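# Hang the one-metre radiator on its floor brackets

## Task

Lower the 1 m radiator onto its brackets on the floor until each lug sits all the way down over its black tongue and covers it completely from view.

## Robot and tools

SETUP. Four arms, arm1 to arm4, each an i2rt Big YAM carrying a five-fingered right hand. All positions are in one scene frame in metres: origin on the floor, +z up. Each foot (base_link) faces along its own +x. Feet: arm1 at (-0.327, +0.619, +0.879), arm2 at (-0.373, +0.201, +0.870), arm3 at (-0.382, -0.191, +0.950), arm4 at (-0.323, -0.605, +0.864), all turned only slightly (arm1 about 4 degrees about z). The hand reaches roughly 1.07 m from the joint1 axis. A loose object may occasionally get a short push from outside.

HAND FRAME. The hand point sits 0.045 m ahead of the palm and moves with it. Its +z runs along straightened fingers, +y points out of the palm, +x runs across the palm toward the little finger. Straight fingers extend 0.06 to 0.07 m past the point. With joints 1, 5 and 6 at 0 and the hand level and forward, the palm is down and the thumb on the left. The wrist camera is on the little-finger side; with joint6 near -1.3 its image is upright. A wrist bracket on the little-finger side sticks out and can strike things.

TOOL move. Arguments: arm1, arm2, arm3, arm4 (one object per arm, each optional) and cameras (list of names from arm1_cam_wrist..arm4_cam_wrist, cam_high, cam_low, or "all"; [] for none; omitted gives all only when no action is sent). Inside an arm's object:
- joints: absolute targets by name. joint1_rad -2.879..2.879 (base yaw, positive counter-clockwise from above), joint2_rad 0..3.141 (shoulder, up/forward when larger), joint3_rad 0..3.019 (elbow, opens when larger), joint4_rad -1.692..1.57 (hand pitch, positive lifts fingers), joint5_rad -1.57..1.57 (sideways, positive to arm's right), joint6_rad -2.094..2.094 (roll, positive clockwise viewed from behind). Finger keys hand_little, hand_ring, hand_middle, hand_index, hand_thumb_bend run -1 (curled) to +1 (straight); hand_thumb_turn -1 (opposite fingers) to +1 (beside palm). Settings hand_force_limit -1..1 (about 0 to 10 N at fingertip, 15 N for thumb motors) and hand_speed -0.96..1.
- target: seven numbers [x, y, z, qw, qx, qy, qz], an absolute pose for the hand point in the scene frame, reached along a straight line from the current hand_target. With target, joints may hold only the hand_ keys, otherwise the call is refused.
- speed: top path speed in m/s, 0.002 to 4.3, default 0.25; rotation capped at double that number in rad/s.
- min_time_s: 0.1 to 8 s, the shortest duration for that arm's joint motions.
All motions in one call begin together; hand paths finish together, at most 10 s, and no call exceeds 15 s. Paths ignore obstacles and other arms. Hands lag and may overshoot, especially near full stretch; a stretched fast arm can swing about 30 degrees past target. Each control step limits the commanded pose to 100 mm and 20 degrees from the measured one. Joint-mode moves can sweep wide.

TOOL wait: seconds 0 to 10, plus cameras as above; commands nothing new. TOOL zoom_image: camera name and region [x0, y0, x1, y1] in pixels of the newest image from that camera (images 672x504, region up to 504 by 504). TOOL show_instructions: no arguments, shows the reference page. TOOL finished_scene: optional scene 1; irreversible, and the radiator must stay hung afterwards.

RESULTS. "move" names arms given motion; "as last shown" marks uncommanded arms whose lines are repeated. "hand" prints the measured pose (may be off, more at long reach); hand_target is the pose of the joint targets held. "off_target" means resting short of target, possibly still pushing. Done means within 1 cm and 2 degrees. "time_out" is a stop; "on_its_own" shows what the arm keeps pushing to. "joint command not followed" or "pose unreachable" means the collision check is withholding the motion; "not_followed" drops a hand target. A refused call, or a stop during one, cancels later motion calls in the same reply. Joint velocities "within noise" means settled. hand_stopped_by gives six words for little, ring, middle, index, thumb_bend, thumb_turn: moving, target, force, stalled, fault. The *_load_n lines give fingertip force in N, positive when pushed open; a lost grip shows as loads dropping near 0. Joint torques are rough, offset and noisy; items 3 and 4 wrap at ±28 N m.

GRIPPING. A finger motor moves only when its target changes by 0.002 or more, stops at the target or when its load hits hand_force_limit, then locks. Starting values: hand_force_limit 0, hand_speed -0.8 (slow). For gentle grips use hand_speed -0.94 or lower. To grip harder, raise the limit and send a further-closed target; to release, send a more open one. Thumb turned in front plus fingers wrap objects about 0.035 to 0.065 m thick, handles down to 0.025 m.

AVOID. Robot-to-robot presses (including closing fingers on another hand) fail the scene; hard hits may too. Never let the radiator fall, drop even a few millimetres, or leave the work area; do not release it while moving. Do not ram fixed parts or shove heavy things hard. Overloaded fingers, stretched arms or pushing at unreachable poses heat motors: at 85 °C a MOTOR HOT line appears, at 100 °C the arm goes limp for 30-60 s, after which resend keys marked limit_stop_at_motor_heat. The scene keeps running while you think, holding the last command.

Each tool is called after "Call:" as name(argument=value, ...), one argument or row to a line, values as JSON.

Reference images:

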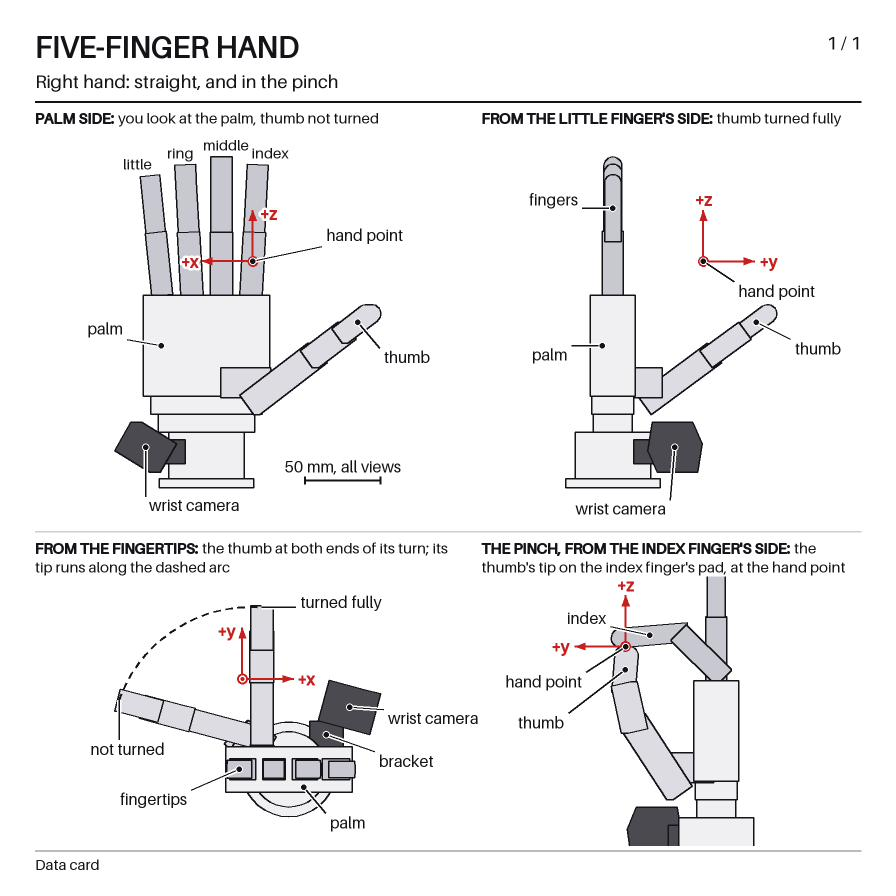

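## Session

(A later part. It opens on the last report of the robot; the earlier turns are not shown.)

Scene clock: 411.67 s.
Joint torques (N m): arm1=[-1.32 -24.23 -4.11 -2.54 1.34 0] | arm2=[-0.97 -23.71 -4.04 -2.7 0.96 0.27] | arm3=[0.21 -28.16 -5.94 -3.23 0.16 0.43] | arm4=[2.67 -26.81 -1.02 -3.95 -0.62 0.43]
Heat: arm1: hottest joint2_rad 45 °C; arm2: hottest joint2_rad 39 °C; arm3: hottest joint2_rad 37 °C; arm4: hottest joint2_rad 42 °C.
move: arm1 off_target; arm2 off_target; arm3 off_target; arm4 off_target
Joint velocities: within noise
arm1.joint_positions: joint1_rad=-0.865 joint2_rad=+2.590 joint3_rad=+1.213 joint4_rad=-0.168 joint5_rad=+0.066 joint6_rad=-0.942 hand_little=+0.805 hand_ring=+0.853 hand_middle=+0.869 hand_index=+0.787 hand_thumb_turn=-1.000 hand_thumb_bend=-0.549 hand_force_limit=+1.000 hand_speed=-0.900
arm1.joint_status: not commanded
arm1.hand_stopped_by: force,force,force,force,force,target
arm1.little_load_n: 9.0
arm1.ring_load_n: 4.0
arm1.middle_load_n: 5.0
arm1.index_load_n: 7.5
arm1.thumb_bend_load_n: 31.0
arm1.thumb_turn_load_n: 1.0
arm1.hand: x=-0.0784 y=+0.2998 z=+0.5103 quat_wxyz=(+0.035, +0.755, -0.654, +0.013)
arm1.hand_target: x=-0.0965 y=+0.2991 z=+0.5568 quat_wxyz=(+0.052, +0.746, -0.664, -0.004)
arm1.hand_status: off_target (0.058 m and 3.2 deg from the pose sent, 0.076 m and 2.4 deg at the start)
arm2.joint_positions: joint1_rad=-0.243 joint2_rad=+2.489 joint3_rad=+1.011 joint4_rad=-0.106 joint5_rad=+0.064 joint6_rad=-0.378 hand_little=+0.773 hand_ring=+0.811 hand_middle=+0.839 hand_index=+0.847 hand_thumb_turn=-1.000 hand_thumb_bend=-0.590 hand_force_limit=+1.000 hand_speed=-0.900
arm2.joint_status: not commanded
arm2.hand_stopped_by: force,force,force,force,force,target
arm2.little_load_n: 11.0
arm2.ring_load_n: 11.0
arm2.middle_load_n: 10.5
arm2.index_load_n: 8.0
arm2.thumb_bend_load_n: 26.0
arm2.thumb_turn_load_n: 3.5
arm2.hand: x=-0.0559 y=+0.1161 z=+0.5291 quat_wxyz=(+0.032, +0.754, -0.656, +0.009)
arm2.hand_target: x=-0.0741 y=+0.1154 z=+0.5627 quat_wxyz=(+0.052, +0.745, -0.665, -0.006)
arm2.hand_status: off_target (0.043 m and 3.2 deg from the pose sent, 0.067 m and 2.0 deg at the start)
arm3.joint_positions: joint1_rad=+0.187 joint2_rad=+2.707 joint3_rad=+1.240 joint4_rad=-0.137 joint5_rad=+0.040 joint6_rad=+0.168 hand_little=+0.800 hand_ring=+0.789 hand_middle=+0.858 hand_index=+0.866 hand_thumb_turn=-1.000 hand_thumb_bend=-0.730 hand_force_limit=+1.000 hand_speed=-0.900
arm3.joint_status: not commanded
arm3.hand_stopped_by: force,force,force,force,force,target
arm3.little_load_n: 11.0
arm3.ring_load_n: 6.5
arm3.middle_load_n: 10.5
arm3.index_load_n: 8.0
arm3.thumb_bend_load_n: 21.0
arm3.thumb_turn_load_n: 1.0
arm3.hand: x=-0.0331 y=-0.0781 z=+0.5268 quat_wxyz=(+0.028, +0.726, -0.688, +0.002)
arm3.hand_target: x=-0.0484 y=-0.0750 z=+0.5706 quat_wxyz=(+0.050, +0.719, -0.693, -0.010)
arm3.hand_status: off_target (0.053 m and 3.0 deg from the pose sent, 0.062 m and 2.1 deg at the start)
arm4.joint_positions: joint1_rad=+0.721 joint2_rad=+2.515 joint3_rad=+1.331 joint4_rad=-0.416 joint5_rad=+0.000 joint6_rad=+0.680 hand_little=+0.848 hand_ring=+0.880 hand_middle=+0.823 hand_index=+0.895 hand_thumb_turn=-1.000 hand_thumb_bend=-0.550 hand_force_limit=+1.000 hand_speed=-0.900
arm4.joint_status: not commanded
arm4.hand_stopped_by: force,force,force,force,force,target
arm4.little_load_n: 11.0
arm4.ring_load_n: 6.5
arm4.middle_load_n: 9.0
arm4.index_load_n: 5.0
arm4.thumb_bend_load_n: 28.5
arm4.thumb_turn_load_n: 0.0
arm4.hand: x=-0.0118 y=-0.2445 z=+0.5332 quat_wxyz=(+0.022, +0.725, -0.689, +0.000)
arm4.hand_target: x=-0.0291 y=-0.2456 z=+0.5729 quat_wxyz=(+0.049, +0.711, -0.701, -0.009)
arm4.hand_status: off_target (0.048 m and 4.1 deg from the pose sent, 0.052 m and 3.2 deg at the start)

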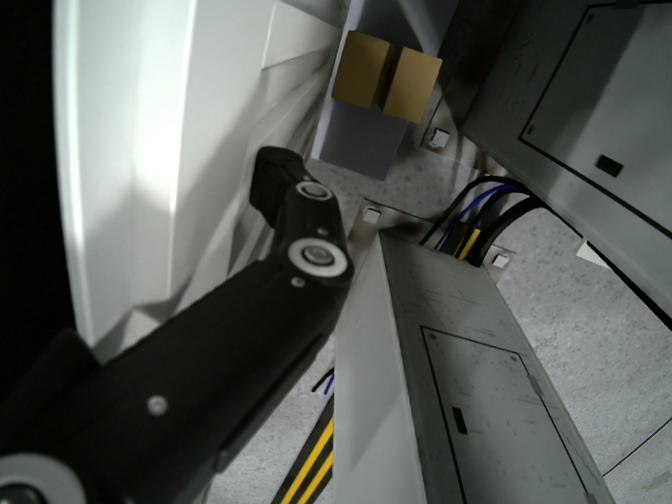

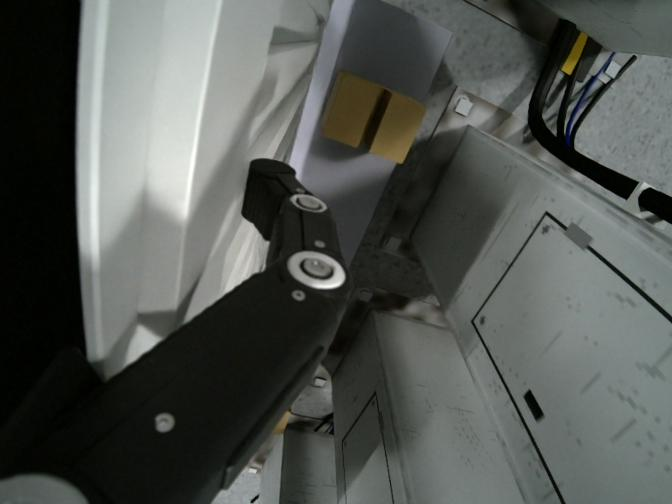

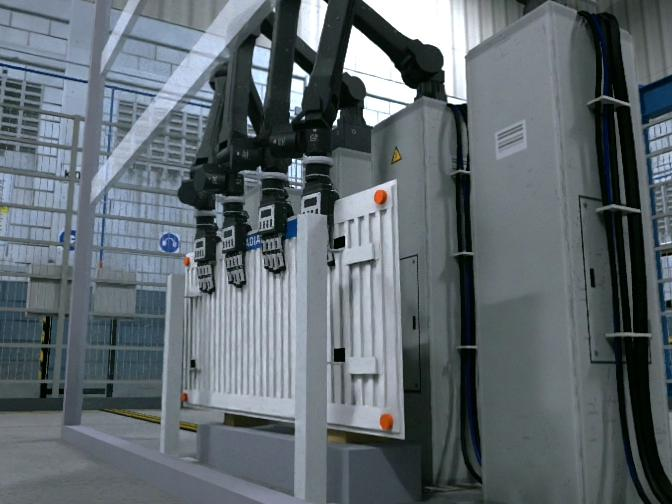

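Call:
wait(
  seconds=0,
  cameras=["arm2_cam_wrist", "arm3_cam_wrist", "cam_low"],
)

Call:
zoom_image(
  camera="cam_low",
  region=[180, 150, 420, 300],
)

Scene clock: 412.23 s.
Joint torques (N m): arm1=[-1.26 -24.35 -4.1 -2.44 1.34 -0.01] | arm2=[-1.14 -23.59 -3.95 -2.69 0.97 0.28] | arm3=[0.21 -28.1 -5.94 -3.23 0.16 0.43] | arm4=[3.19 -26.29 -0.81 -3.93 -0.63 0.41]
Heat: arm1: hottest joint2_rad 45 °C; arm2: hottest joint2_rad 39 °C; arm3: hottest joint2_rad 37 °C; arm4: hottest joint2_rad 42 °C.
Joint velocities: within noise
arm1.joint_positions: joint1_rad=-0.865 joint2_rad=+2.590 joint3_rad=+1.213 joint4_rad=-0.168 joint5_rad=+0.066 joint6_rad=-0.942 hand_little=+0.805 hand_ring=+0.853 hand_middle=+0.869 hand_index=+0.787 hand_thumb_turn=-1.000 hand_thumb_bend=-0.549 hand_force_limit=+1.000 hand_speed=-0.900
arm1.joint_status: not commanded
arm1.hand_stopped_by: force,force,force,force,force,target
arm1.little_load_n: 9.5
arm1.ring_load_n: 4.0
arm1.middle_load_n: 5.0
arm1.index_load_n: 7.5
arm1.thumb_bend_load_n: 31.5
arm1.thumb_turn_load_n: 0.5
arm1.hand: x=-0.0784 y=+0.2998 z=+0.5103 quat_wxyz=(+0.035, +0.755, -0.654, +0.013)
arm1.hand_target: x=-0.0965 y=+0.2991 z=+0.5568 quat_wxyz=(+0.052, +0.746, -0.664, -0.004)
arm1.hand_status: off_target (0.058 m and 3.2 deg from the pose sent, 0.076 m and 2.4 deg at the start)
arm2.joint_positions: joint1_rad=-0.243 joint2_rad=+2.489 joint3_rad=+1.011 joint4_rad=-0.106 joint5_rad=+0.064 joint6_rad=-0.378 hand_little=+0.773 hand_ring=+0.811 hand_middle=+0.839 hand_index=+0.847 hand_thumb_turn=-1.000 hand_thumb_bend=-0.590 hand_force_limit=+1.000 hand_speed=-0.900
arm2.joint_status: not commanded
arm2.hand_stopped_by: force,force,force,force,force,target
arm2.little_load_n: 10.5
arm2.ring_load_n: 11.0
arm2.middle_load_n: 10.0
arm2.index_load_n: 8.0
arm2.thumb_bend_load_n: 26.0
arm2.thumb_turn_load_n: 3.5
arm2.hand: x=-0.0559 y=+0.1161 z=+0.5291 quat_wxyz=(+0.032, +0.754, -0.656, +0.009)
arm2.hand_target: x=-0.0741 y=+0.1154 z=+0.5627 quat_wxyz=(+0.052, +0.745, -0.665, -0.006)
arm2.hand_status: off_target (0.043 m and 3.2 deg from the pose sent, 0.067 m and 2.0 deg at the start)
arm3.joint_positions: joint1_rad=+0.187 joint2_rad=+2.707 joint3_rad=+1.240 joint4_rad=-0.137 joint5_rad=+0.040 joint6_rad=+0.168 hand_little=+0.800 hand_ring=+0.789 hand_middle=+0.858 hand_index=+0.866 hand_thumb_turn=-1.000 hand_thumb_bend=-0.730 hand_force_limit=+1.000 hand_speed=-0.900
arm3.joint_status: not commanded
arm3.hand_stopped_by: force,force,force,force,force,target
arm3.little_load_n: 11.0
arm3.ring_load_n: 6.5
arm3.middle_load_n: 10.5
arm3.index_load_n: 8.0
arm3.thumb_bend_load_n: 21.0
arm3.thumb_turn_load_n: 1.0
arm3.hand: x=-0.0331 y=-0.0781 z=+0.5268 quat_wxyz=(+0.028, +0.726, -0.688, +0.002)
arm3.hand_target: x=-0.0484 y=-0.0750 z=+0.5706 quat_wxyz=(+0.050, +0.719, -0.693, -0.010)
arm3.hand_status: off_target (0.053 m and 3.0 deg from the pose sent, 0.062 m and 2.1 deg at the start)
arm4.joint_positions: joint1_rad=+0.721 joint2_rad=+2.515 joint3_rad=+1.331 joint4_rad=-0.416 joint5_rad=+0.000 joint6_rad=+0.680 hand_little=+0.848 hand_ring=+0.880 hand_middle=+0.823 hand_index=+0.895 hand_thumb_turn=-1.000 hand_thumb_bend=-0.550 hand_force_limit=+1.000 hand_speed=-0.900
arm4.joint_status: not commanded
arm4.hand_stopped_by: force,force,force,force,force,target
arm4.little_load_n: 11.0
arm4.ring_load_n: 6.5
arm4.middle_load_n: 9.0
arm4.index_load_n: 5.0
arm4.thumb_bend_load_n: 28.5
arm4.thumb_turn_load_n: 0.0
arm4.hand: x=-0.0118 y=-0.2445 z=+0.5332 quat_wxyz=(+0.022, +0.725, -0.689, +0.000)
arm4.hand_target: x=-0.0291 y=-0.2456 z=+0.5729 quat_wxyz=(+0.049, +0.711, -0.701, -0.009)
arm4.hand_status: off_target (0.048 m and 4.1 deg from the pose sent, 0.052 m and 3.2 deg at the start)

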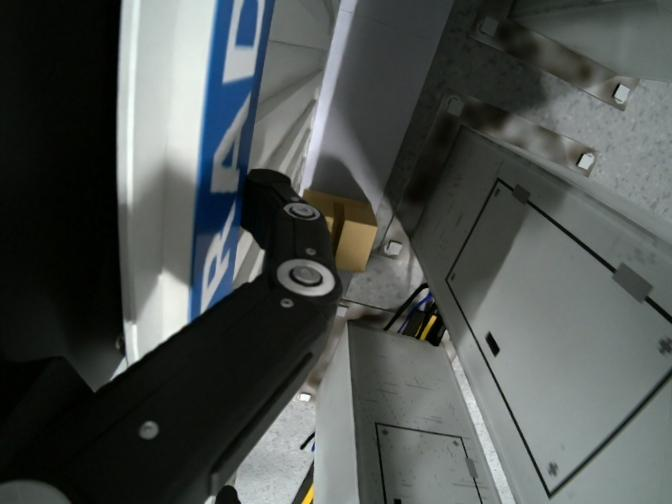

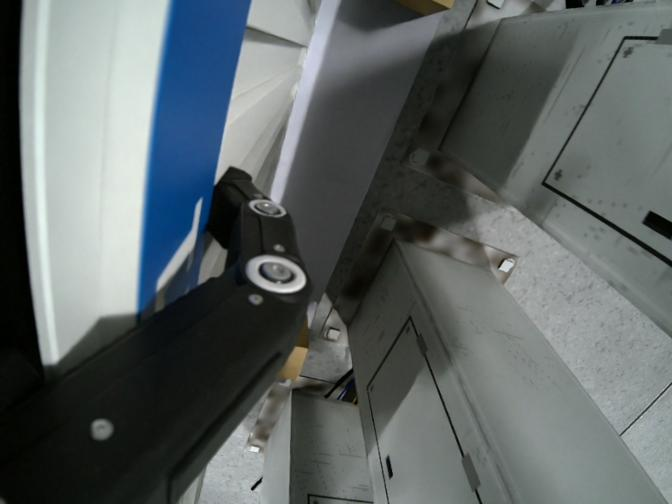

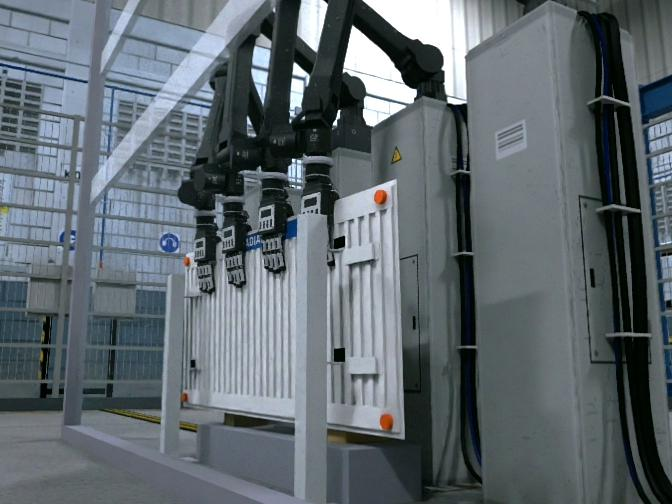

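Scaled by 2.100 from the camera's image (finer frame: 960x720).

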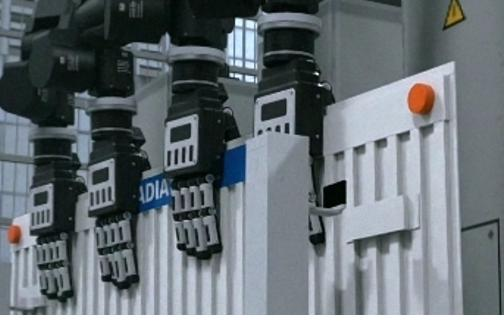

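Call:
move(
  arm1={"target": [-0.097, 0.2985, 0.590, 0.048, 0.745, -0.664, 0.0], "speed": 0.04},
  arm2={"target": [-0.074, 0.115, 0.575, 0.048, 0.744, -0.665, -0.002], "speed": 0.04},
  arm3={"target": [-0.048, -0.0745, 0.585, 0.046, 0.718, -0.693, -0.006], "speed": 0.04},
  arm4={"target": [-0.030, -0.2457, 0.598, 0.046, 0.710, -0.701, -0.006], "speed": 0.04},
  cameras=["arm1_cam_wrist", "arm2_cam_wrist", "arm3_cam_wrist", "arm4_cam_wrist", "cam_low"],
)

Scene clock: 414.93 s.
Joint torques (N m): arm1=[-1.44 -25.64 -4.3 -3.08 1.02 -0.09] | arm2=[-0.79 -22.59 -3.55 -2.52 1.08 0.3] | arm3=[0.15 -27.99 -5.81 -3.11 0.09 0.43] | arm4=[2.26 -28.92 -1.81 -4.7 -0.66 0.36]
Heat: arm1: hottest joint2_rad 45 °C; arm2: hottest joint2_rad 39 °C; arm3: hottest joint2_rad 37 °C; arm4: hottest joint2_rad 43 °C.
move: arm1 off_target; arm2 off_target; arm3 off_target; arm4 off_target
Joint velocities: within noise
arm1.joint_positions: joint1_rad=-0.866 joint2_rad=+2.546 joint3_rad=+1.182 joint4_rad=-0.171 joint5_rad=+0.066 joint6_rad=-0.939 hand_little=+0.805 hand_ring=+0.853 hand_middle=+0.869 hand_index=+0.786 hand_thumb_turn=-1.000 hand_thumb_bend=-0.549 hand_force_limit=+1.000 hand_speed=-0.900
arm1.joint_status: not commanded
arm1.hand_stopped_by: force,force,force,force,force,target
arm1.little_load_n: 10.5
arm1.ring_load_n: 3.0
arm1.middle_load_n: 2.5
arm1.index_load_n: 4.5
arm1.thumb_bend_load_n: 31.5
arm1.thumb_turn_load_n: 1.5
arm1.hand: x=-0.0780 y=+0.2992 z=+0.5264 quat_wxyz=(+0.036, +0.754, -0.656, +0.018)
arm1.hand_target: x=-0.0966 y=+0.2993 z=+0.5792 quat_wxyz=(+0.048, +0.746, -0.664, +0.000)
arm1.hand_status: off_target (0.066 m and 2.8 deg from the pose sent, 0.082 m and 2.6 deg at the start)
arm2.joint_positions: joint1_rad=-0.246 joint2_rad=+2.458 joint3_rad=+0.989 joint4_rad=-0.106 joint5_rad=+0.059 joint6_rad=-0.382 hand_little=+0.773 hand_ring=+0.811 hand_middle=+0.839 hand_index=+0.847 hand_thumb_turn=-1.000 hand_thumb_bend=-0.590 hand_force_limit=+1.000 hand_speed=-0.900
arm2.joint_status: not commanded
arm2.hand_stopped_by: force,force,force,force,force,target
arm2.little_load_n: 9.5
arm2.ring_load_n: 9.5
arm2.middle_load_n: 8.0
arm2.index_load_n: 5.5
arm2.thumb_bend_load_n: 25.0
arm2.thumb_turn_load_n: 1.5
arm2.hand: x=-0.0557 y=+0.1160 z=+0.5394 quat_wxyz=(+0.028, +0.754, -0.656, +0.012)
arm2.hand_target: x=-0.0740 y=+0.1154 z=+0.5703 quat_wxyz=(+0.048, +0.745, -0.665, -0.002)
arm2.hand_status: off_target (0.040 m and 3.2 deg from the pose sent, 0.049 m and 2.7 deg at the start)
arm3.joint_positions: joint1_rad=+0.188 joint2_rad=+2.684 joint3_rad=+1.217 joint4_rad=-0.129 joint5_rad=+0.043 joint6_rad=+0.168 hand_little=+0.800 hand_ring=+0.789 hand_middle=+0.858 hand_index=+0.866 hand_thumb_turn=-1.000 hand_thumb_bend=-0.730 hand_force_limit=+1.000 hand_speed=-0.900
arm3.joint_status: not commanded
arm3.hand_stopped_by: force,force,force,force,force,target
arm3.little_load_n: 10.5
arm3.ring_load_n: 6.0
arm3.middle_load_n: 10.0
arm3.index_load_n: 7.5
arm3.thumb_bend_load_n: 20.5
arm3.thumb_turn_load_n: 1.5
arm3.hand: x=-0.0333 y=-0.0785 z=+0.5348 quat_wxyz=(+0.026, +0.726, -0.688, +0.006)
arm3.hand_target: x=-0.0483 y=-0.0750 z=+0.5778 quat_wxyz=(+0.046, +0.719, -0.693, -0.006)
arm3.hand_status: off_target (0.052 m and 2.8 deg from the pose sent, 0.060 m and 2.4 deg at the start)
arm4.joint_positions: joint1_rad=+0.722 joint2_rad=+2.503 joint3_rad=+1.317 joint4_rad=-0.410 joint5_rad=+0.008 joint6_rad=+0.692 hand_little=+0.848 hand_ring=+0.880 hand_middle=+0.823 hand_index=+0.895 hand_thumb_turn=-1.000 hand_thumb_bend=-0.550 hand_force_limit=+1.000 hand_speed=-0.900
arm4.joint_status: not commanded
arm4.hand_stopped_by: force,force,force,force,force,target
arm4.little_load_n: 13.5
arm4.ring_load_n: 6.0
arm4.middle_load_n: 7.0
arm4.index_load_n: 1.5
arm4.thumb_bend_load_n: 28.5
arm4.thumb_turn_load_n: 0.5
arm4.hand: x=-0.0117 y=-0.2456 z=+0.5365 quat_wxyz=(+0.020, +0.721, -0.692, +0.004)
arm4.hand_target: x=-0.0292 y=-0.2454 z=+0.5891 quat_wxyz=(+0.045, +0.711, -0.702, -0.006)
arm4.hand_status: off_target (0.064 m and 3.6 deg from the pose sent, 0.067 m and 3.6 deg at the start)

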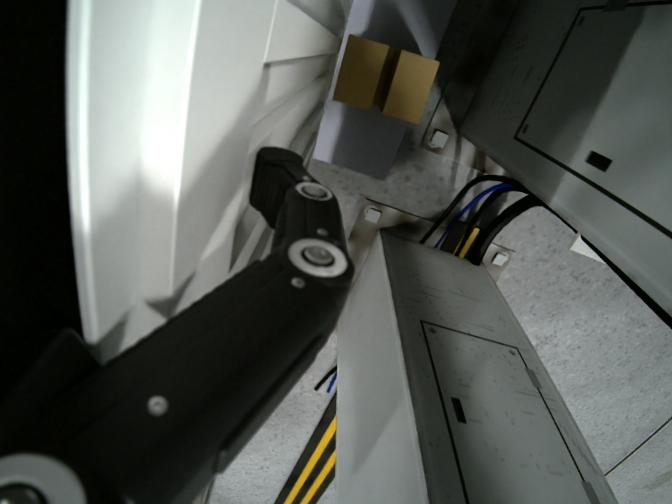

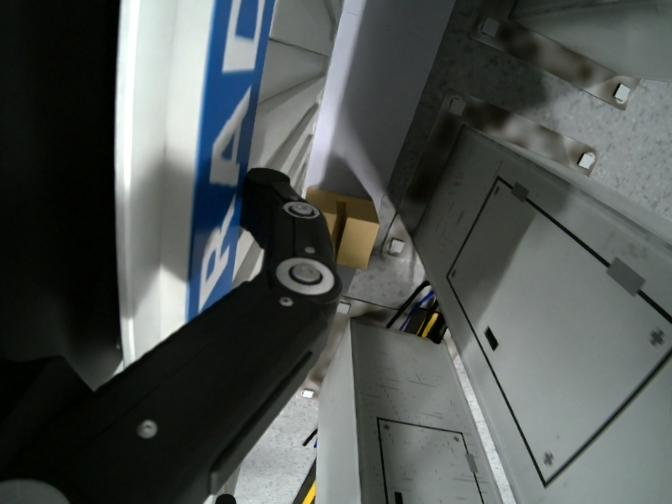

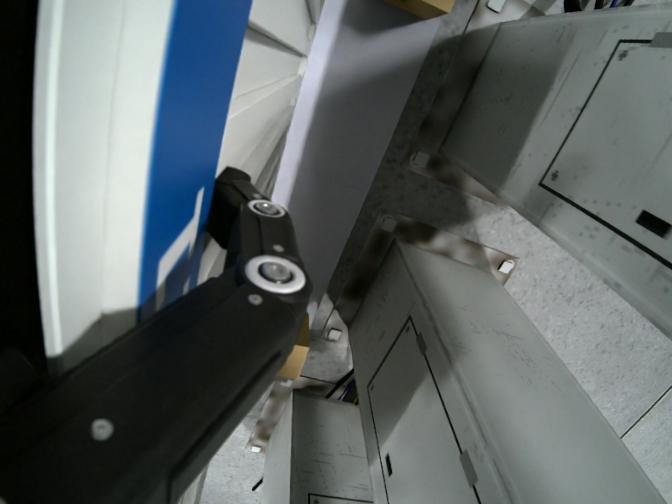

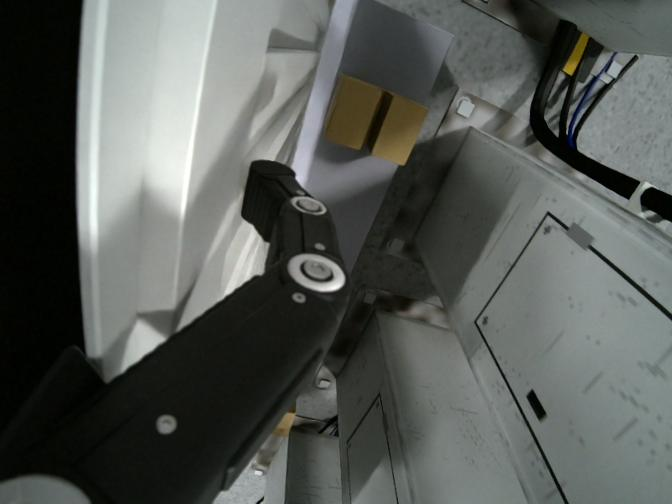

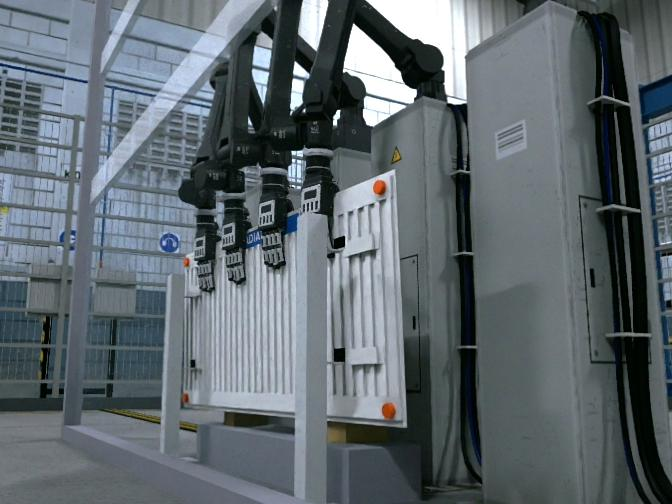

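Call:
move(
  arm1={"target": [-0.094, 0.2990, 0.606, 0.028, 0.745, -0.666, -0.006], "speed": 0.04},
  arm2={"target": [-0.072, 0.115, 0.592, 0.028, 0.744, -0.667, -0.006], "speed": 0.04},
  arm3={"target": [-0.047, -0.0745, 0.606, 0.026, 0.718, -0.695, -0.008], "speed": 0.04},
  arm4={"target": [-0.028, -0.2457, 0.618, 0.026, 0.710, -0.703, -0.008], "speed": 0.04},
  cameras=["arm1_cam_wrist", "arm2_cam_wrist", "arm4_cam_wrist", "cam_low"],
)

Scene clock: 417.17 s.
Joint torques (N m): arm1=[-1.55 -25.47 -3.62 -3.28 0.41 -0.17] | arm2=[-0.97 -23.53 -3.6 -2.78 0.62 0.12] | arm3=[-0.62 -29.63 -6.76 -3.1 -0.89 0.21] | arm4=[2.49 -28.04 -0.84 -4.11 -0.87 0.25]
Heat: arm1: hottest joint2_rad 46 °C; arm2: hottest joint2_rad 39 °C; arm3: hottest joint2_rad 37 °C; arm4: hottest joint2_rad 43 °C.
move: arm1 off_target; arm2 off_target; arm3 off_target; arm4 off_target
Joint velocities: within noise
arm1.joint_positions: joint1_rad=-0.876 joint2_rad=+2.506 joint3_rad=+1.175 joint4_rad=-0.221 joint5_rad=+0.045 joint6_rad=-0.940 hand_little=+0.805 hand_ring=+0.853 hand_middle=+0.869 hand_index=+0.786 hand_thumb_turn=-1.000 hand_thumb_bend=-0.549 hand_force_limit=+1.000 hand_speed=-0.900
arm1.joint_status: not commanded
arm1.hand_stopped_by: force,force,force,force,force,target
arm1.little_load_n: 11.5
arm1.ring_load_n: 2.5
arm1.middle_load_n: 1.0
arm1.index_load_n: 2.0
arm1.thumb_bend_load_n: 32.0
arm1.thumb_turn_load_n: 1.5
arm1.hand: x=-0.0776 y=+0.2985 z=+0.5433 quat_wxyz=(+0.025, +0.751, -0.659, +0.010)
arm1.hand_target: x=-0.0938 y=+0.2998 z=+0.5955 quat_wxyz=(+0.028, +0.745, -0.666, -0.006)
arm1.hand_status: off_target (0.065 m and 2.2 deg from the pose sent, 0.081 m and 3.2 deg at the start)
arm2.joint_positions: joint1_rad=-0.264 joint2_rad=+2.420 joint3_rad=+0.967 joint4_rad=-0.113 joint5_rad=+0.031 joint6_rad=-0.382 hand_little=+0.773 hand_ring=+0.811 hand_middle=+0.839 hand_index=+0.846 hand_thumb_turn=-1.000 hand_thumb_bend=-0.590 hand_force_limit=+1.000 hand_speed=-0.900
arm2.joint_status: not commanded
arm2.hand_stopped_by: force,force,force,force,force,target
arm2.little_load_n: 9.0
arm2.ring_load_n: 8.0
arm2.middle_load_n: 4.5
arm2.index_load_n: 0.0
arm2.thumb_bend_load_n: 25.5
arm2.thumb_turn_load_n: 1.0
arm2.hand: x=-0.0550 y=+0.1151 z=+0.5519 quat_wxyz=(+0.013, +0.748, -0.664, +0.009)
arm2.hand_target: x=-0.0720 y=+0.1155 z=+0.5863 quat_wxyz=(+0.028, +0.744, -0.667, -0.006)
arm2.hand_status: off_target (0.044 m and 2.5 deg from the pose sent, 0.055 m and 2.6 deg at the start)
arm3.joint_positions: joint1_rad=+0.186 joint2_rad=+2.649 joint3_rad=+1.174 joint4_rad=-0.099 joint5_rad=+0.041 joint6_rad=+0.179 hand_little=+0.800 hand_ring=+0.789 hand_middle=+0.858 hand_index=+0.866 hand_thumb_turn=-1.000 hand_thumb_bend=-0.730 hand_force_limit=+1.000 hand_speed=-0.900
arm3.joint_status: not commanded
arm3.hand_stopped_by: force,force,force,force,force,target
arm3.little_load_n: 9.5
arm3.ring_load_n: 3.5
arm3.middle_load_n: 6.5
arm3.index_load_n: 3.5
arm3.thumb_bend_load_n: 21.0
arm3.thumb_turn_load_n: 1.0
arm3.hand: x=-0.0335 y=-0.0782 z=+0.5460 quat_wxyz=(+0.016, +0.721, -0.692, +0.011)
arm3.hand_target: x=-0.0477 y=-0.0749 z=+0.5959 quat_wxyz=(+0.026, +0.718, -0.695, -0.008)
arm3.hand_status: off_target (0.062 m and 2.5 deg from the pose sent, 0.073 m and 2.0 deg at the start)
arm4.joint_positions: joint1_rad=+0.717 joint2_rad=+2.429 joint3_rad=+1.256 joint4_rad=-0.396 joint5_rad=+0.009 joint6_rad=+0.696 hand_little=+0.847 hand_ring=+0.879 hand_middle=+0.822 hand_index=+0.894 hand_thumb_turn=-1.000 hand_thumb_bend=-0.550 hand_force_limit=+1.000 hand_speed=-0.900
arm4.joint_status: not commanded
arm4.hand_stopped_by: force,force,force,force,force,target
arm4.little_load_n: 2.0
arm4.ring_load_n: 0.0
arm4.middle_load_n: 0.0
arm4.index_load_n: 0.0
arm4.thumb_bend_load_n: 31.0
arm4.thumb_turn_load_n: 1.5
arm4.hand: x=-0.0106 y=-0.2480 z=+0.5626 quat_wxyz=(+0.006, +0.718, -0.696, +0.006)
arm4.hand_target: x=-0.0272 y=-0.2456 z=+0.6106 quat_wxyz=(+0.025, +0.711, -0.703, -0.008)
arm4.hand_status: off_target (0.058 m and 3.0 deg from the pose sent, 0.083 m and 2.4 deg at the start)

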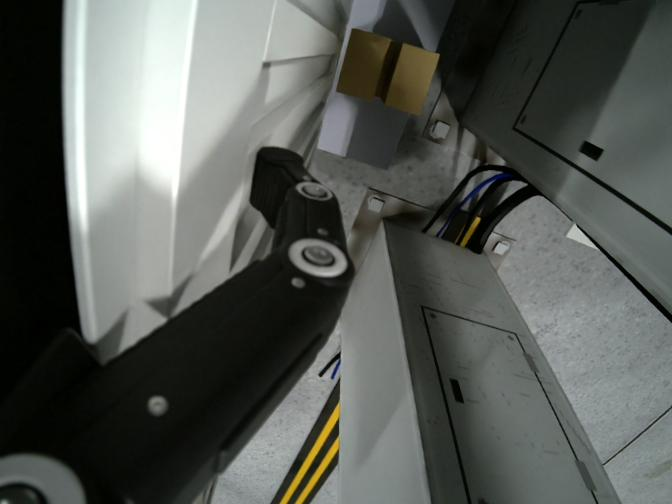

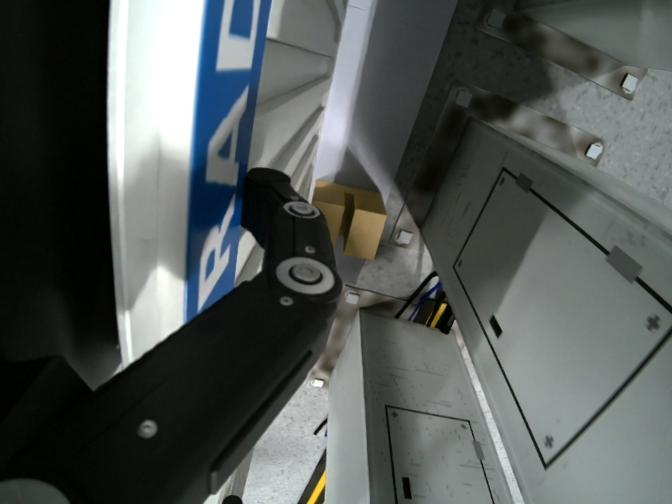

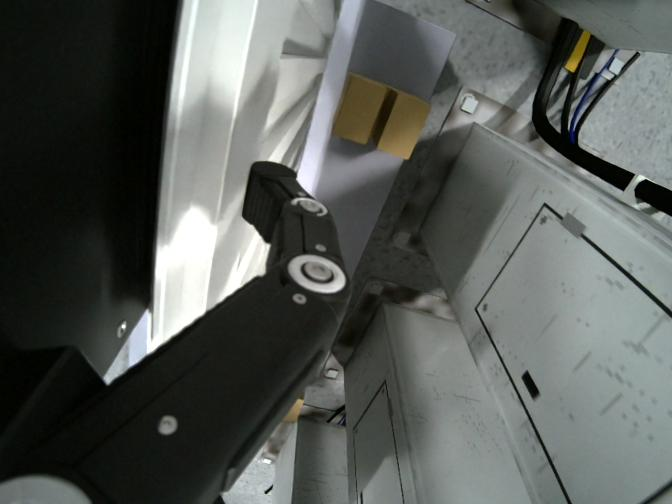

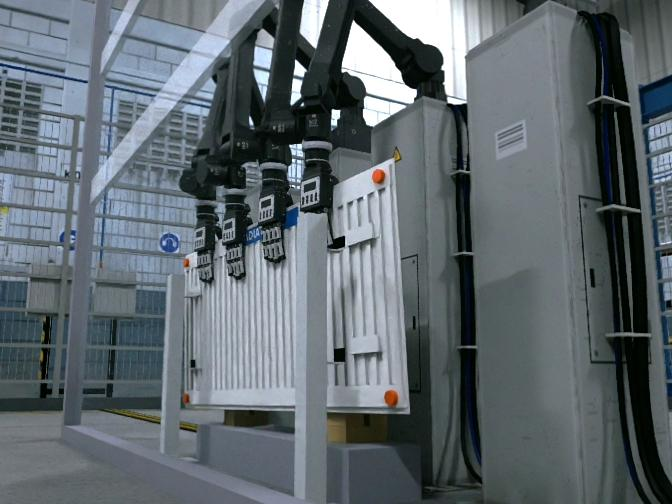

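Call:
move(
  arm1={"target": [-0.096, 0.2990, 0.632, 0.022, 0.745, -0.666, -0.006], "speed": 0.04},
  arm2={"target": [-0.074, 0.115, 0.612, 0.022, 0.744, -0.667, -0.006], "speed": 0.04},
  arm3={"target": [-0.048, -0.0745, 0.612, 0.020, 0.718, -0.695, -0.008], "speed": 0.04},
  arm4={"target": [-0.028, -0.2457, 0.610, 0.022, 0.710, -0.703, -0.008], "speed": 0.04},
  cameras=["arm1_cam_wrist", "arm2_cam_wrist", "cam_low"],
)

Call:
zoom_image(
  camera="cam_low",
  region=[280, 140, 440, 440],
)

Scene clock: 419.90 s.
Joint torques (N m): arm1=[-1.85 -25.7 -2.93 -3.58 0.53 -0.27] | arm2=[-1.03 -22.53 -2.44 -2.82 0.47 0.06] | arm3=[-0.62 -30.39 -7.57 -2.93 -1.01 0.18] | arm4=[3.02 -26.93 -0.73 -3.04 -0.79 0.36]
Heat: arm1: hottest joint2_rad 46 °C; arm2: hottest joint2_rad 39 °C; arm3: hottest joint2_rad 38 °C; arm4: hottest joint2_rad 44 °C.
move: arm1 off_target; arm2 off_target; arm3 off_target; arm4 off_target
Joint velocities: within noise
arm1.joint_positions: joint1_rad=-0.878 joint2_rad=+2.445 joint3_rad=+1.139 joint4_rad=-0.252 joint5_rad=+0.029 joint6_rad=-0.940 hand_little=+0.804 hand_ring=+0.853 hand_middle=+0.868 hand_index=+0.786 hand_thumb_turn=-1.000 hand_thumb_bend=-0.549 hand_force_limit=+1.000 hand_speed=-0.900
arm1.joint_status: not commanded
arm1.hand_stopped_by: force,force,force,force,force,target
arm1.little_load_n: 0.0
arm1.ring_load_n: 0.5
arm1.middle_load_n: 0.0
arm1.index_load_n: 1.5
arm1.thumb_bend_load_n: 32.0
arm1.thumb_turn_load_n: 2.5
arm1.hand: x=-0.0783 y=+0.3025 z=+0.5660 quat_wxyz=(+0.017, +0.751, -0.661, +0.008)
arm1.hand_target: x=-0.0957 y=+0.3001 z=+0.6205 quat_wxyz=(+0.022, +0.745, -0.666, -0.006)
arm1.hand_status: off_target (0.068 m and 1.9 deg from the pose sent, 0.091 m and 2.2 deg at the start)
arm2.joint_positions: joint1_rad=-0.270 joint2_rad=+2.347 joint3_rad=+0.926 joint4_rad=-0.140 joint5_rad=+0.023 joint6_rad=-0.383 hand_little=+0.773 hand_ring=+0.810 hand_middle=+0.839 hand_index=+0.846 hand_thumb_turn=-1.000 hand_thumb_bend=-0.590 hand_force_limit=+1.000 hand_speed=-0.900
arm2.joint_status: not commanded
arm2.hand_stopped_by: force,force,force,force,force,target
arm2.little_load_n: 12.0
arm2.ring_load_n: 1.0
arm2.middle_load_n: 6.0
arm2.index_load_n: 2.0
arm2.thumb_bend_load_n: 24.5
arm2.thumb_turn_load_n: 1.5
arm2.hand: x=-0.0567 y=+0.1152 z=+0.5768 quat_wxyz=(+0.009, +0.746, -0.665, +0.010)
arm2.hand_target: x=-0.0742 y=+0.1155 z=+0.6072 quat_wxyz=(+0.022, +0.744, -0.667, -0.006)
arm2.hand_status: off_target (0.039 m and 2.4 deg from the pose sent, 0.063 m and 2.1 deg at the start)
arm3.joint_positions: joint1_rad=+0.184 joint2_rad=+2.645 joint3_rad=+1.166 joint4_rad=-0.089 joint5_rad=+0.037 joint6_rad=+0.178 hand_little=+0.800 hand_ring=+0.789 hand_middle=+0.858 hand_index=+0.865 hand_thumb_turn=-1.000 hand_thumb_bend=-0.730 hand_force_limit=+1.000 hand_speed=-0.900
arm3.joint_status: not commanded
arm3.hand_stopped_by: force,force,force,force,force,target
arm3.little_load_n: 8.5
arm3.ring_load_n: 2.5
arm3.middle_load_n: 5.5
arm3.index_load_n: 2.0
arm3.thumb_bend_load_n: 21.0
arm3.thumb_turn_load_n: 0.5
arm3.hand: x=-0.0338 y=-0.0785 z=+0.5475 quat_wxyz=(+0.012, +0.721, -0.693, +0.011)
arm3.hand_target: x=-0.0490 y=-0.0749 z=+0.6003 quat_wxyz=(+0.020, +0.718, -0.695, -0.008)
arm3.hand_status: off_target (0.066 m and 2.4 deg from the pose sent, 0.068 m and 2.3 deg at the start)
arm4.joint_positions: joint1_rad=+0.715 joint2_rad=+2.428 joint3_rad=+1.255 joint4_rad=-0.396 joint5_rad=+0.005 joint6_rad=+0.692 hand_little=+0.847 hand_ring=+0.879 hand_middle=+0.822 hand_index=+0.894 hand_thumb_turn=-1.000 hand_thumb_bend=-0.550 hand_force_limit=+1.000 hand_speed=-0.900
arm4.joint_status: not commanded
arm4.hand_stopped_by: force,force,force,force,force,target
arm4.little_load_n: 3.0
arm4.ring_load_n: 0.0
arm4.middle_load_n: 1.5
arm4.index_load_n: 0.0
arm4.thumb_bend_load_n: 30.5
arm4.thumb_turn_load_n: 1.5
arm4.hand: x=-0.0109 y=-0.2487 z=+0.5629 quat_wxyz=(+0.007, +0.719, -0.695, +0.004)
arm4.hand_target: x=-0.0273 y=-0.2457 z=+0.6044 quat_wxyz=(+0.021, +0.711, -0.703, -0.008)
arm4.hand_status: off_target (0.050 m and 2.6 deg from the pose sent, 0.051 m and 2.7 deg at the start)

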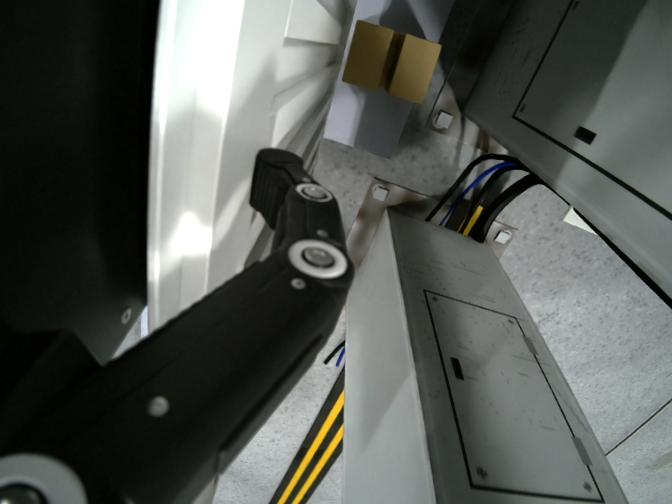

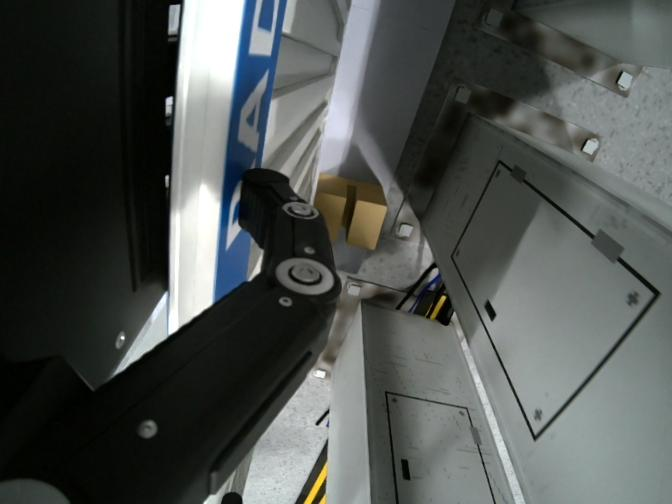

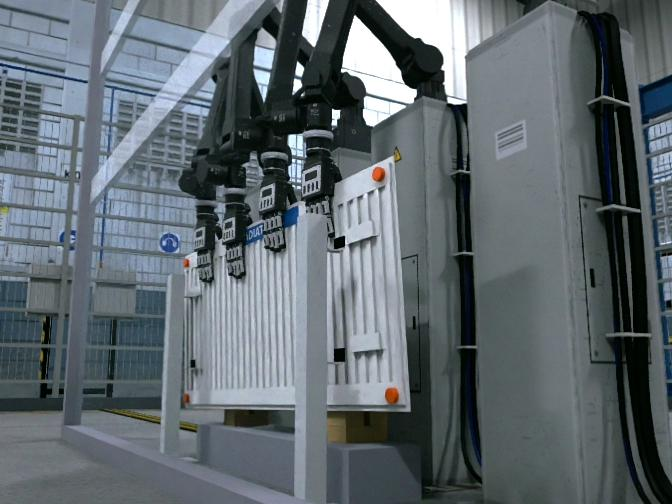

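Scaled by 1.680 from the camera's image (finer frame: 960x720).

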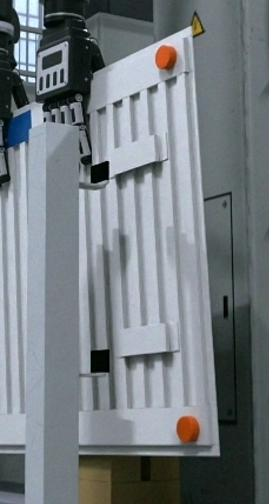

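Call:
move(
  arm1={"target": [-0.096, 0.2990, 0.620, 0.054, 0.745, -0.665, -0.050], "speed": 0.05},
  arm2={"target": [-0.074, 0.115, 0.607, 0.054, 0.744, -0.666, -0.050], "speed": 0.05},
  arm3={"target": [-0.048, -0.0745, 0.602, 0.056, 0.718, -0.693, -0.048], "speed": 0.05},
  arm4={"target": [-0.028, -0.2457, 0.605, 0.056, 0.710, -0.702, -0.048], "speed": 0.05},
  cameras=["arm1_cam_wrist", "arm2_cam_wrist", "cam_low"],
)

Scene clock: 422.67 s.
Joint torques (N m): arm1=[-0.79 -21.77 0.18 -4.29 2.12 0.01] | arm2=[-0.67 -19.43 0.35 -3.69 0.92 0.26] | arm3=[-0.85 -26.7 -2.43 -5.81 -1.45 0.22] | arm4=[1.85 -23.59 2.26 -5.07 -2.02 0.18]
Heat: arm1: hottest joint2_rad 46 °C; arm2: hottest joint2_rad 40 °C; arm3: hottest joint2_rad 38 °C; arm4: hottest joint2_rad 44 °C.
move: arm1 off_target; arm2 off_target; arm3 off_target; arm4 off_target
Joint velocities: within noise
arm1.joint_positions: joint1_rad=-0.864 joint2_rad=+2.445 joint3_rad=+1.183 joint4_rad=-0.340 joint5_rad=+0.052 joint6_rad=-0.932 hand_little=+0.804 hand_ring=+0.854 hand_middle=+0.870 hand_index=+0.787 hand_thumb_turn=-1.000 hand_thumb_bend=-0.549 hand_force_limit=+1.000 hand_speed=-0.900
arm1.joint_status: not commanded
arm1.hand_stopped_by: force,force,force,force,force,target
arm1.little_load_n: 0.0
arm1.ring_load_n: 11.5
arm1.middle_load_n: 15.0
arm1.index_load_n: 16.5
arm1.thumb_bend_load_n: 30.5
arm1.thumb_turn_load_n: 5.0
arm1.hand: x=-0.0737 y=+0.3004 z=+0.5744 quat_wxyz=(+0.026, +0.753, -0.658, -0.015)
arm1.hand_target: x=-0.0949 y=+0.2993 z=+0.6150 quat_wxyz=(+0.053, +0.745, -0.663, -0.048)
arm1.hand_status: off_target (0.051 m and 5.3 deg from the pose sent, 0.057 m and 8.0 deg at the start)
arm2.joint_positions: joint1_rad=-0.264 joint2_rad=+2.351 joint3_rad=+0.992 joint4_rad=-0.270 joint5_rad=+0.031 joint6_rad=-0.394 hand_little=+0.773 hand_ring=+0.810 hand_middle=+0.839 hand_index=+0.847 hand_thumb_turn=-1.000 hand_thumb_bend=-0.590 hand_force_limit=+1.000 hand_speed=-0.900
arm2.joint_status: not commanded
arm2.hand_stopped_by: force,force,force,force,force,target
arm2.little_load_n: 12.5
arm2.ring_load_n: 0.5
arm2.middle_load_n: 13.5
arm2.index_load_n: 12.5
arm2.thumb_bend_load_n: 30.5
arm2.thumb_turn_load_n: 5.0
arm2.hand: x=-0.0509 y=+0.1134 z=+0.5849 quat_wxyz=(+0.027, +0.752, -0.658, -0.019)
arm2.hand_target: x=-0.0733 y=+0.1152 z=+0.6053 quat_wxyz=(+0.053, +0.744, -0.665, -0.049)
arm2.hand_status: off_target (0.032 m and 4.9 deg from the pose sent, 0.035 m and 8.7 deg at the start)
arm3.joint_positions: joint1_rad=+0.175 joint2_rad=+2.645 joint3_rad=+1.208 joint4_rad=-0.178 joint5_rad=+0.021 joint6_rad=+0.161 hand_little=+0.800 hand_ring=+0.789 hand_middle=+0.858 hand_index=+0.866 hand_thumb_turn=-1.000 hand_thumb_bend=-0.729 hand_force_limit=+1.000 hand_speed=-0.900
arm3.joint_status: not commanded
arm3.hand_stopped_by: force,force,force,force,force,target
arm3.little_load_n: 11.0
arm3.ring_load_n: 6.0
arm3.middle_load_n: 10.5
arm3.index_load_n: 8.0
arm3.thumb_bend_load_n: 24.5
arm3.thumb_turn_load_n: 2.5
arm3.hand: x=-0.0307 y=-0.0789 z=+0.5527 quat_wxyz=(+0.028, +0.724, -0.689, -0.009)
arm3.hand_target: x=-0.0475 y=-0.0747 z=+0.5962 quat_wxyz=(+0.054, +0.717, -0.693, -0.046)
arm3.hand_status: off_target (0.052 m and 5.6 deg from the pose sent, 0.057 m and 8.4 deg at the start)
arm4.joint_positions: joint1_rad=+0.700 joint2_rad=+2.435 joint3_rad=+1.292 joint4_rad=-0.447 joint5_rad=-0.031 joint6_rad=+0.673 hand_little=+0.848 hand_ring=+0.880 hand_middle=+0.823 hand_index=+0.895 hand_thumb_turn=-1.000 hand_thumb_bend=-0.550 hand_force_limit=+1.000 hand_speed=-0.900
arm4.joint_status: not commanded
arm4.hand_stopped_by: force,force,force,force,force,target
arm4.little_load_n: 10.0
arm4.ring_load_n: 9.5
arm4.middle_load_n: 11.0
arm4.index_load_n: 6.0
arm4.thumb_bend_load_n: 32.0
arm4.thumb_turn_load_n: 1.5
arm4.hand: x=-0.0059 y=-0.2453 z=+0.5679 quat_wxyz=(+0.015, +0.720, -0.694, -0.015)
arm4.hand_target: x=-0.0266 y=-0.2450 z=+0.6022 quat_wxyz=(+0.053, +0.709, -0.702, -0.046)
arm4.hand_status: off_target (0.043 m and 6.2 deg from the pose sent, 0.046 m and 8.3 deg at the start)

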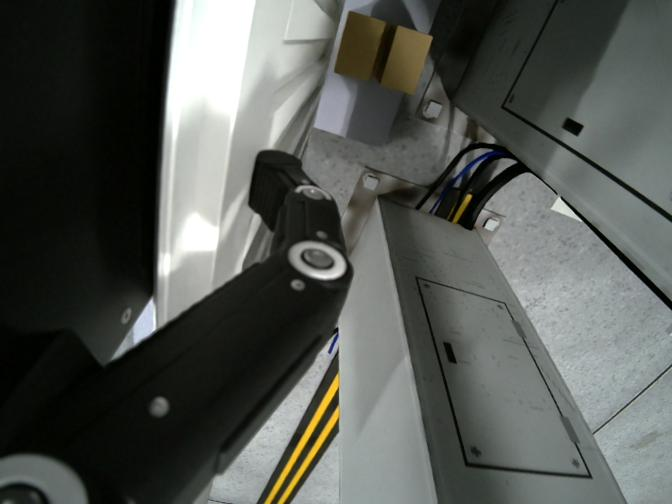

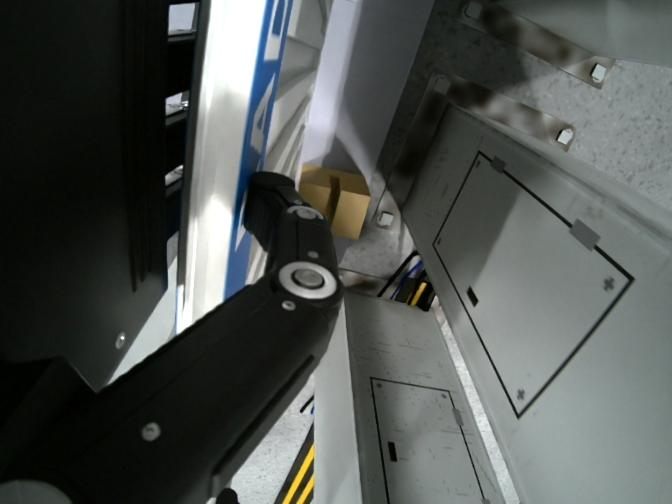

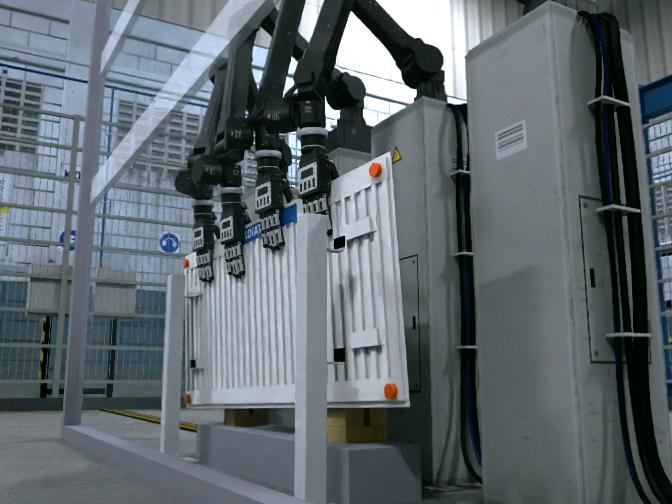

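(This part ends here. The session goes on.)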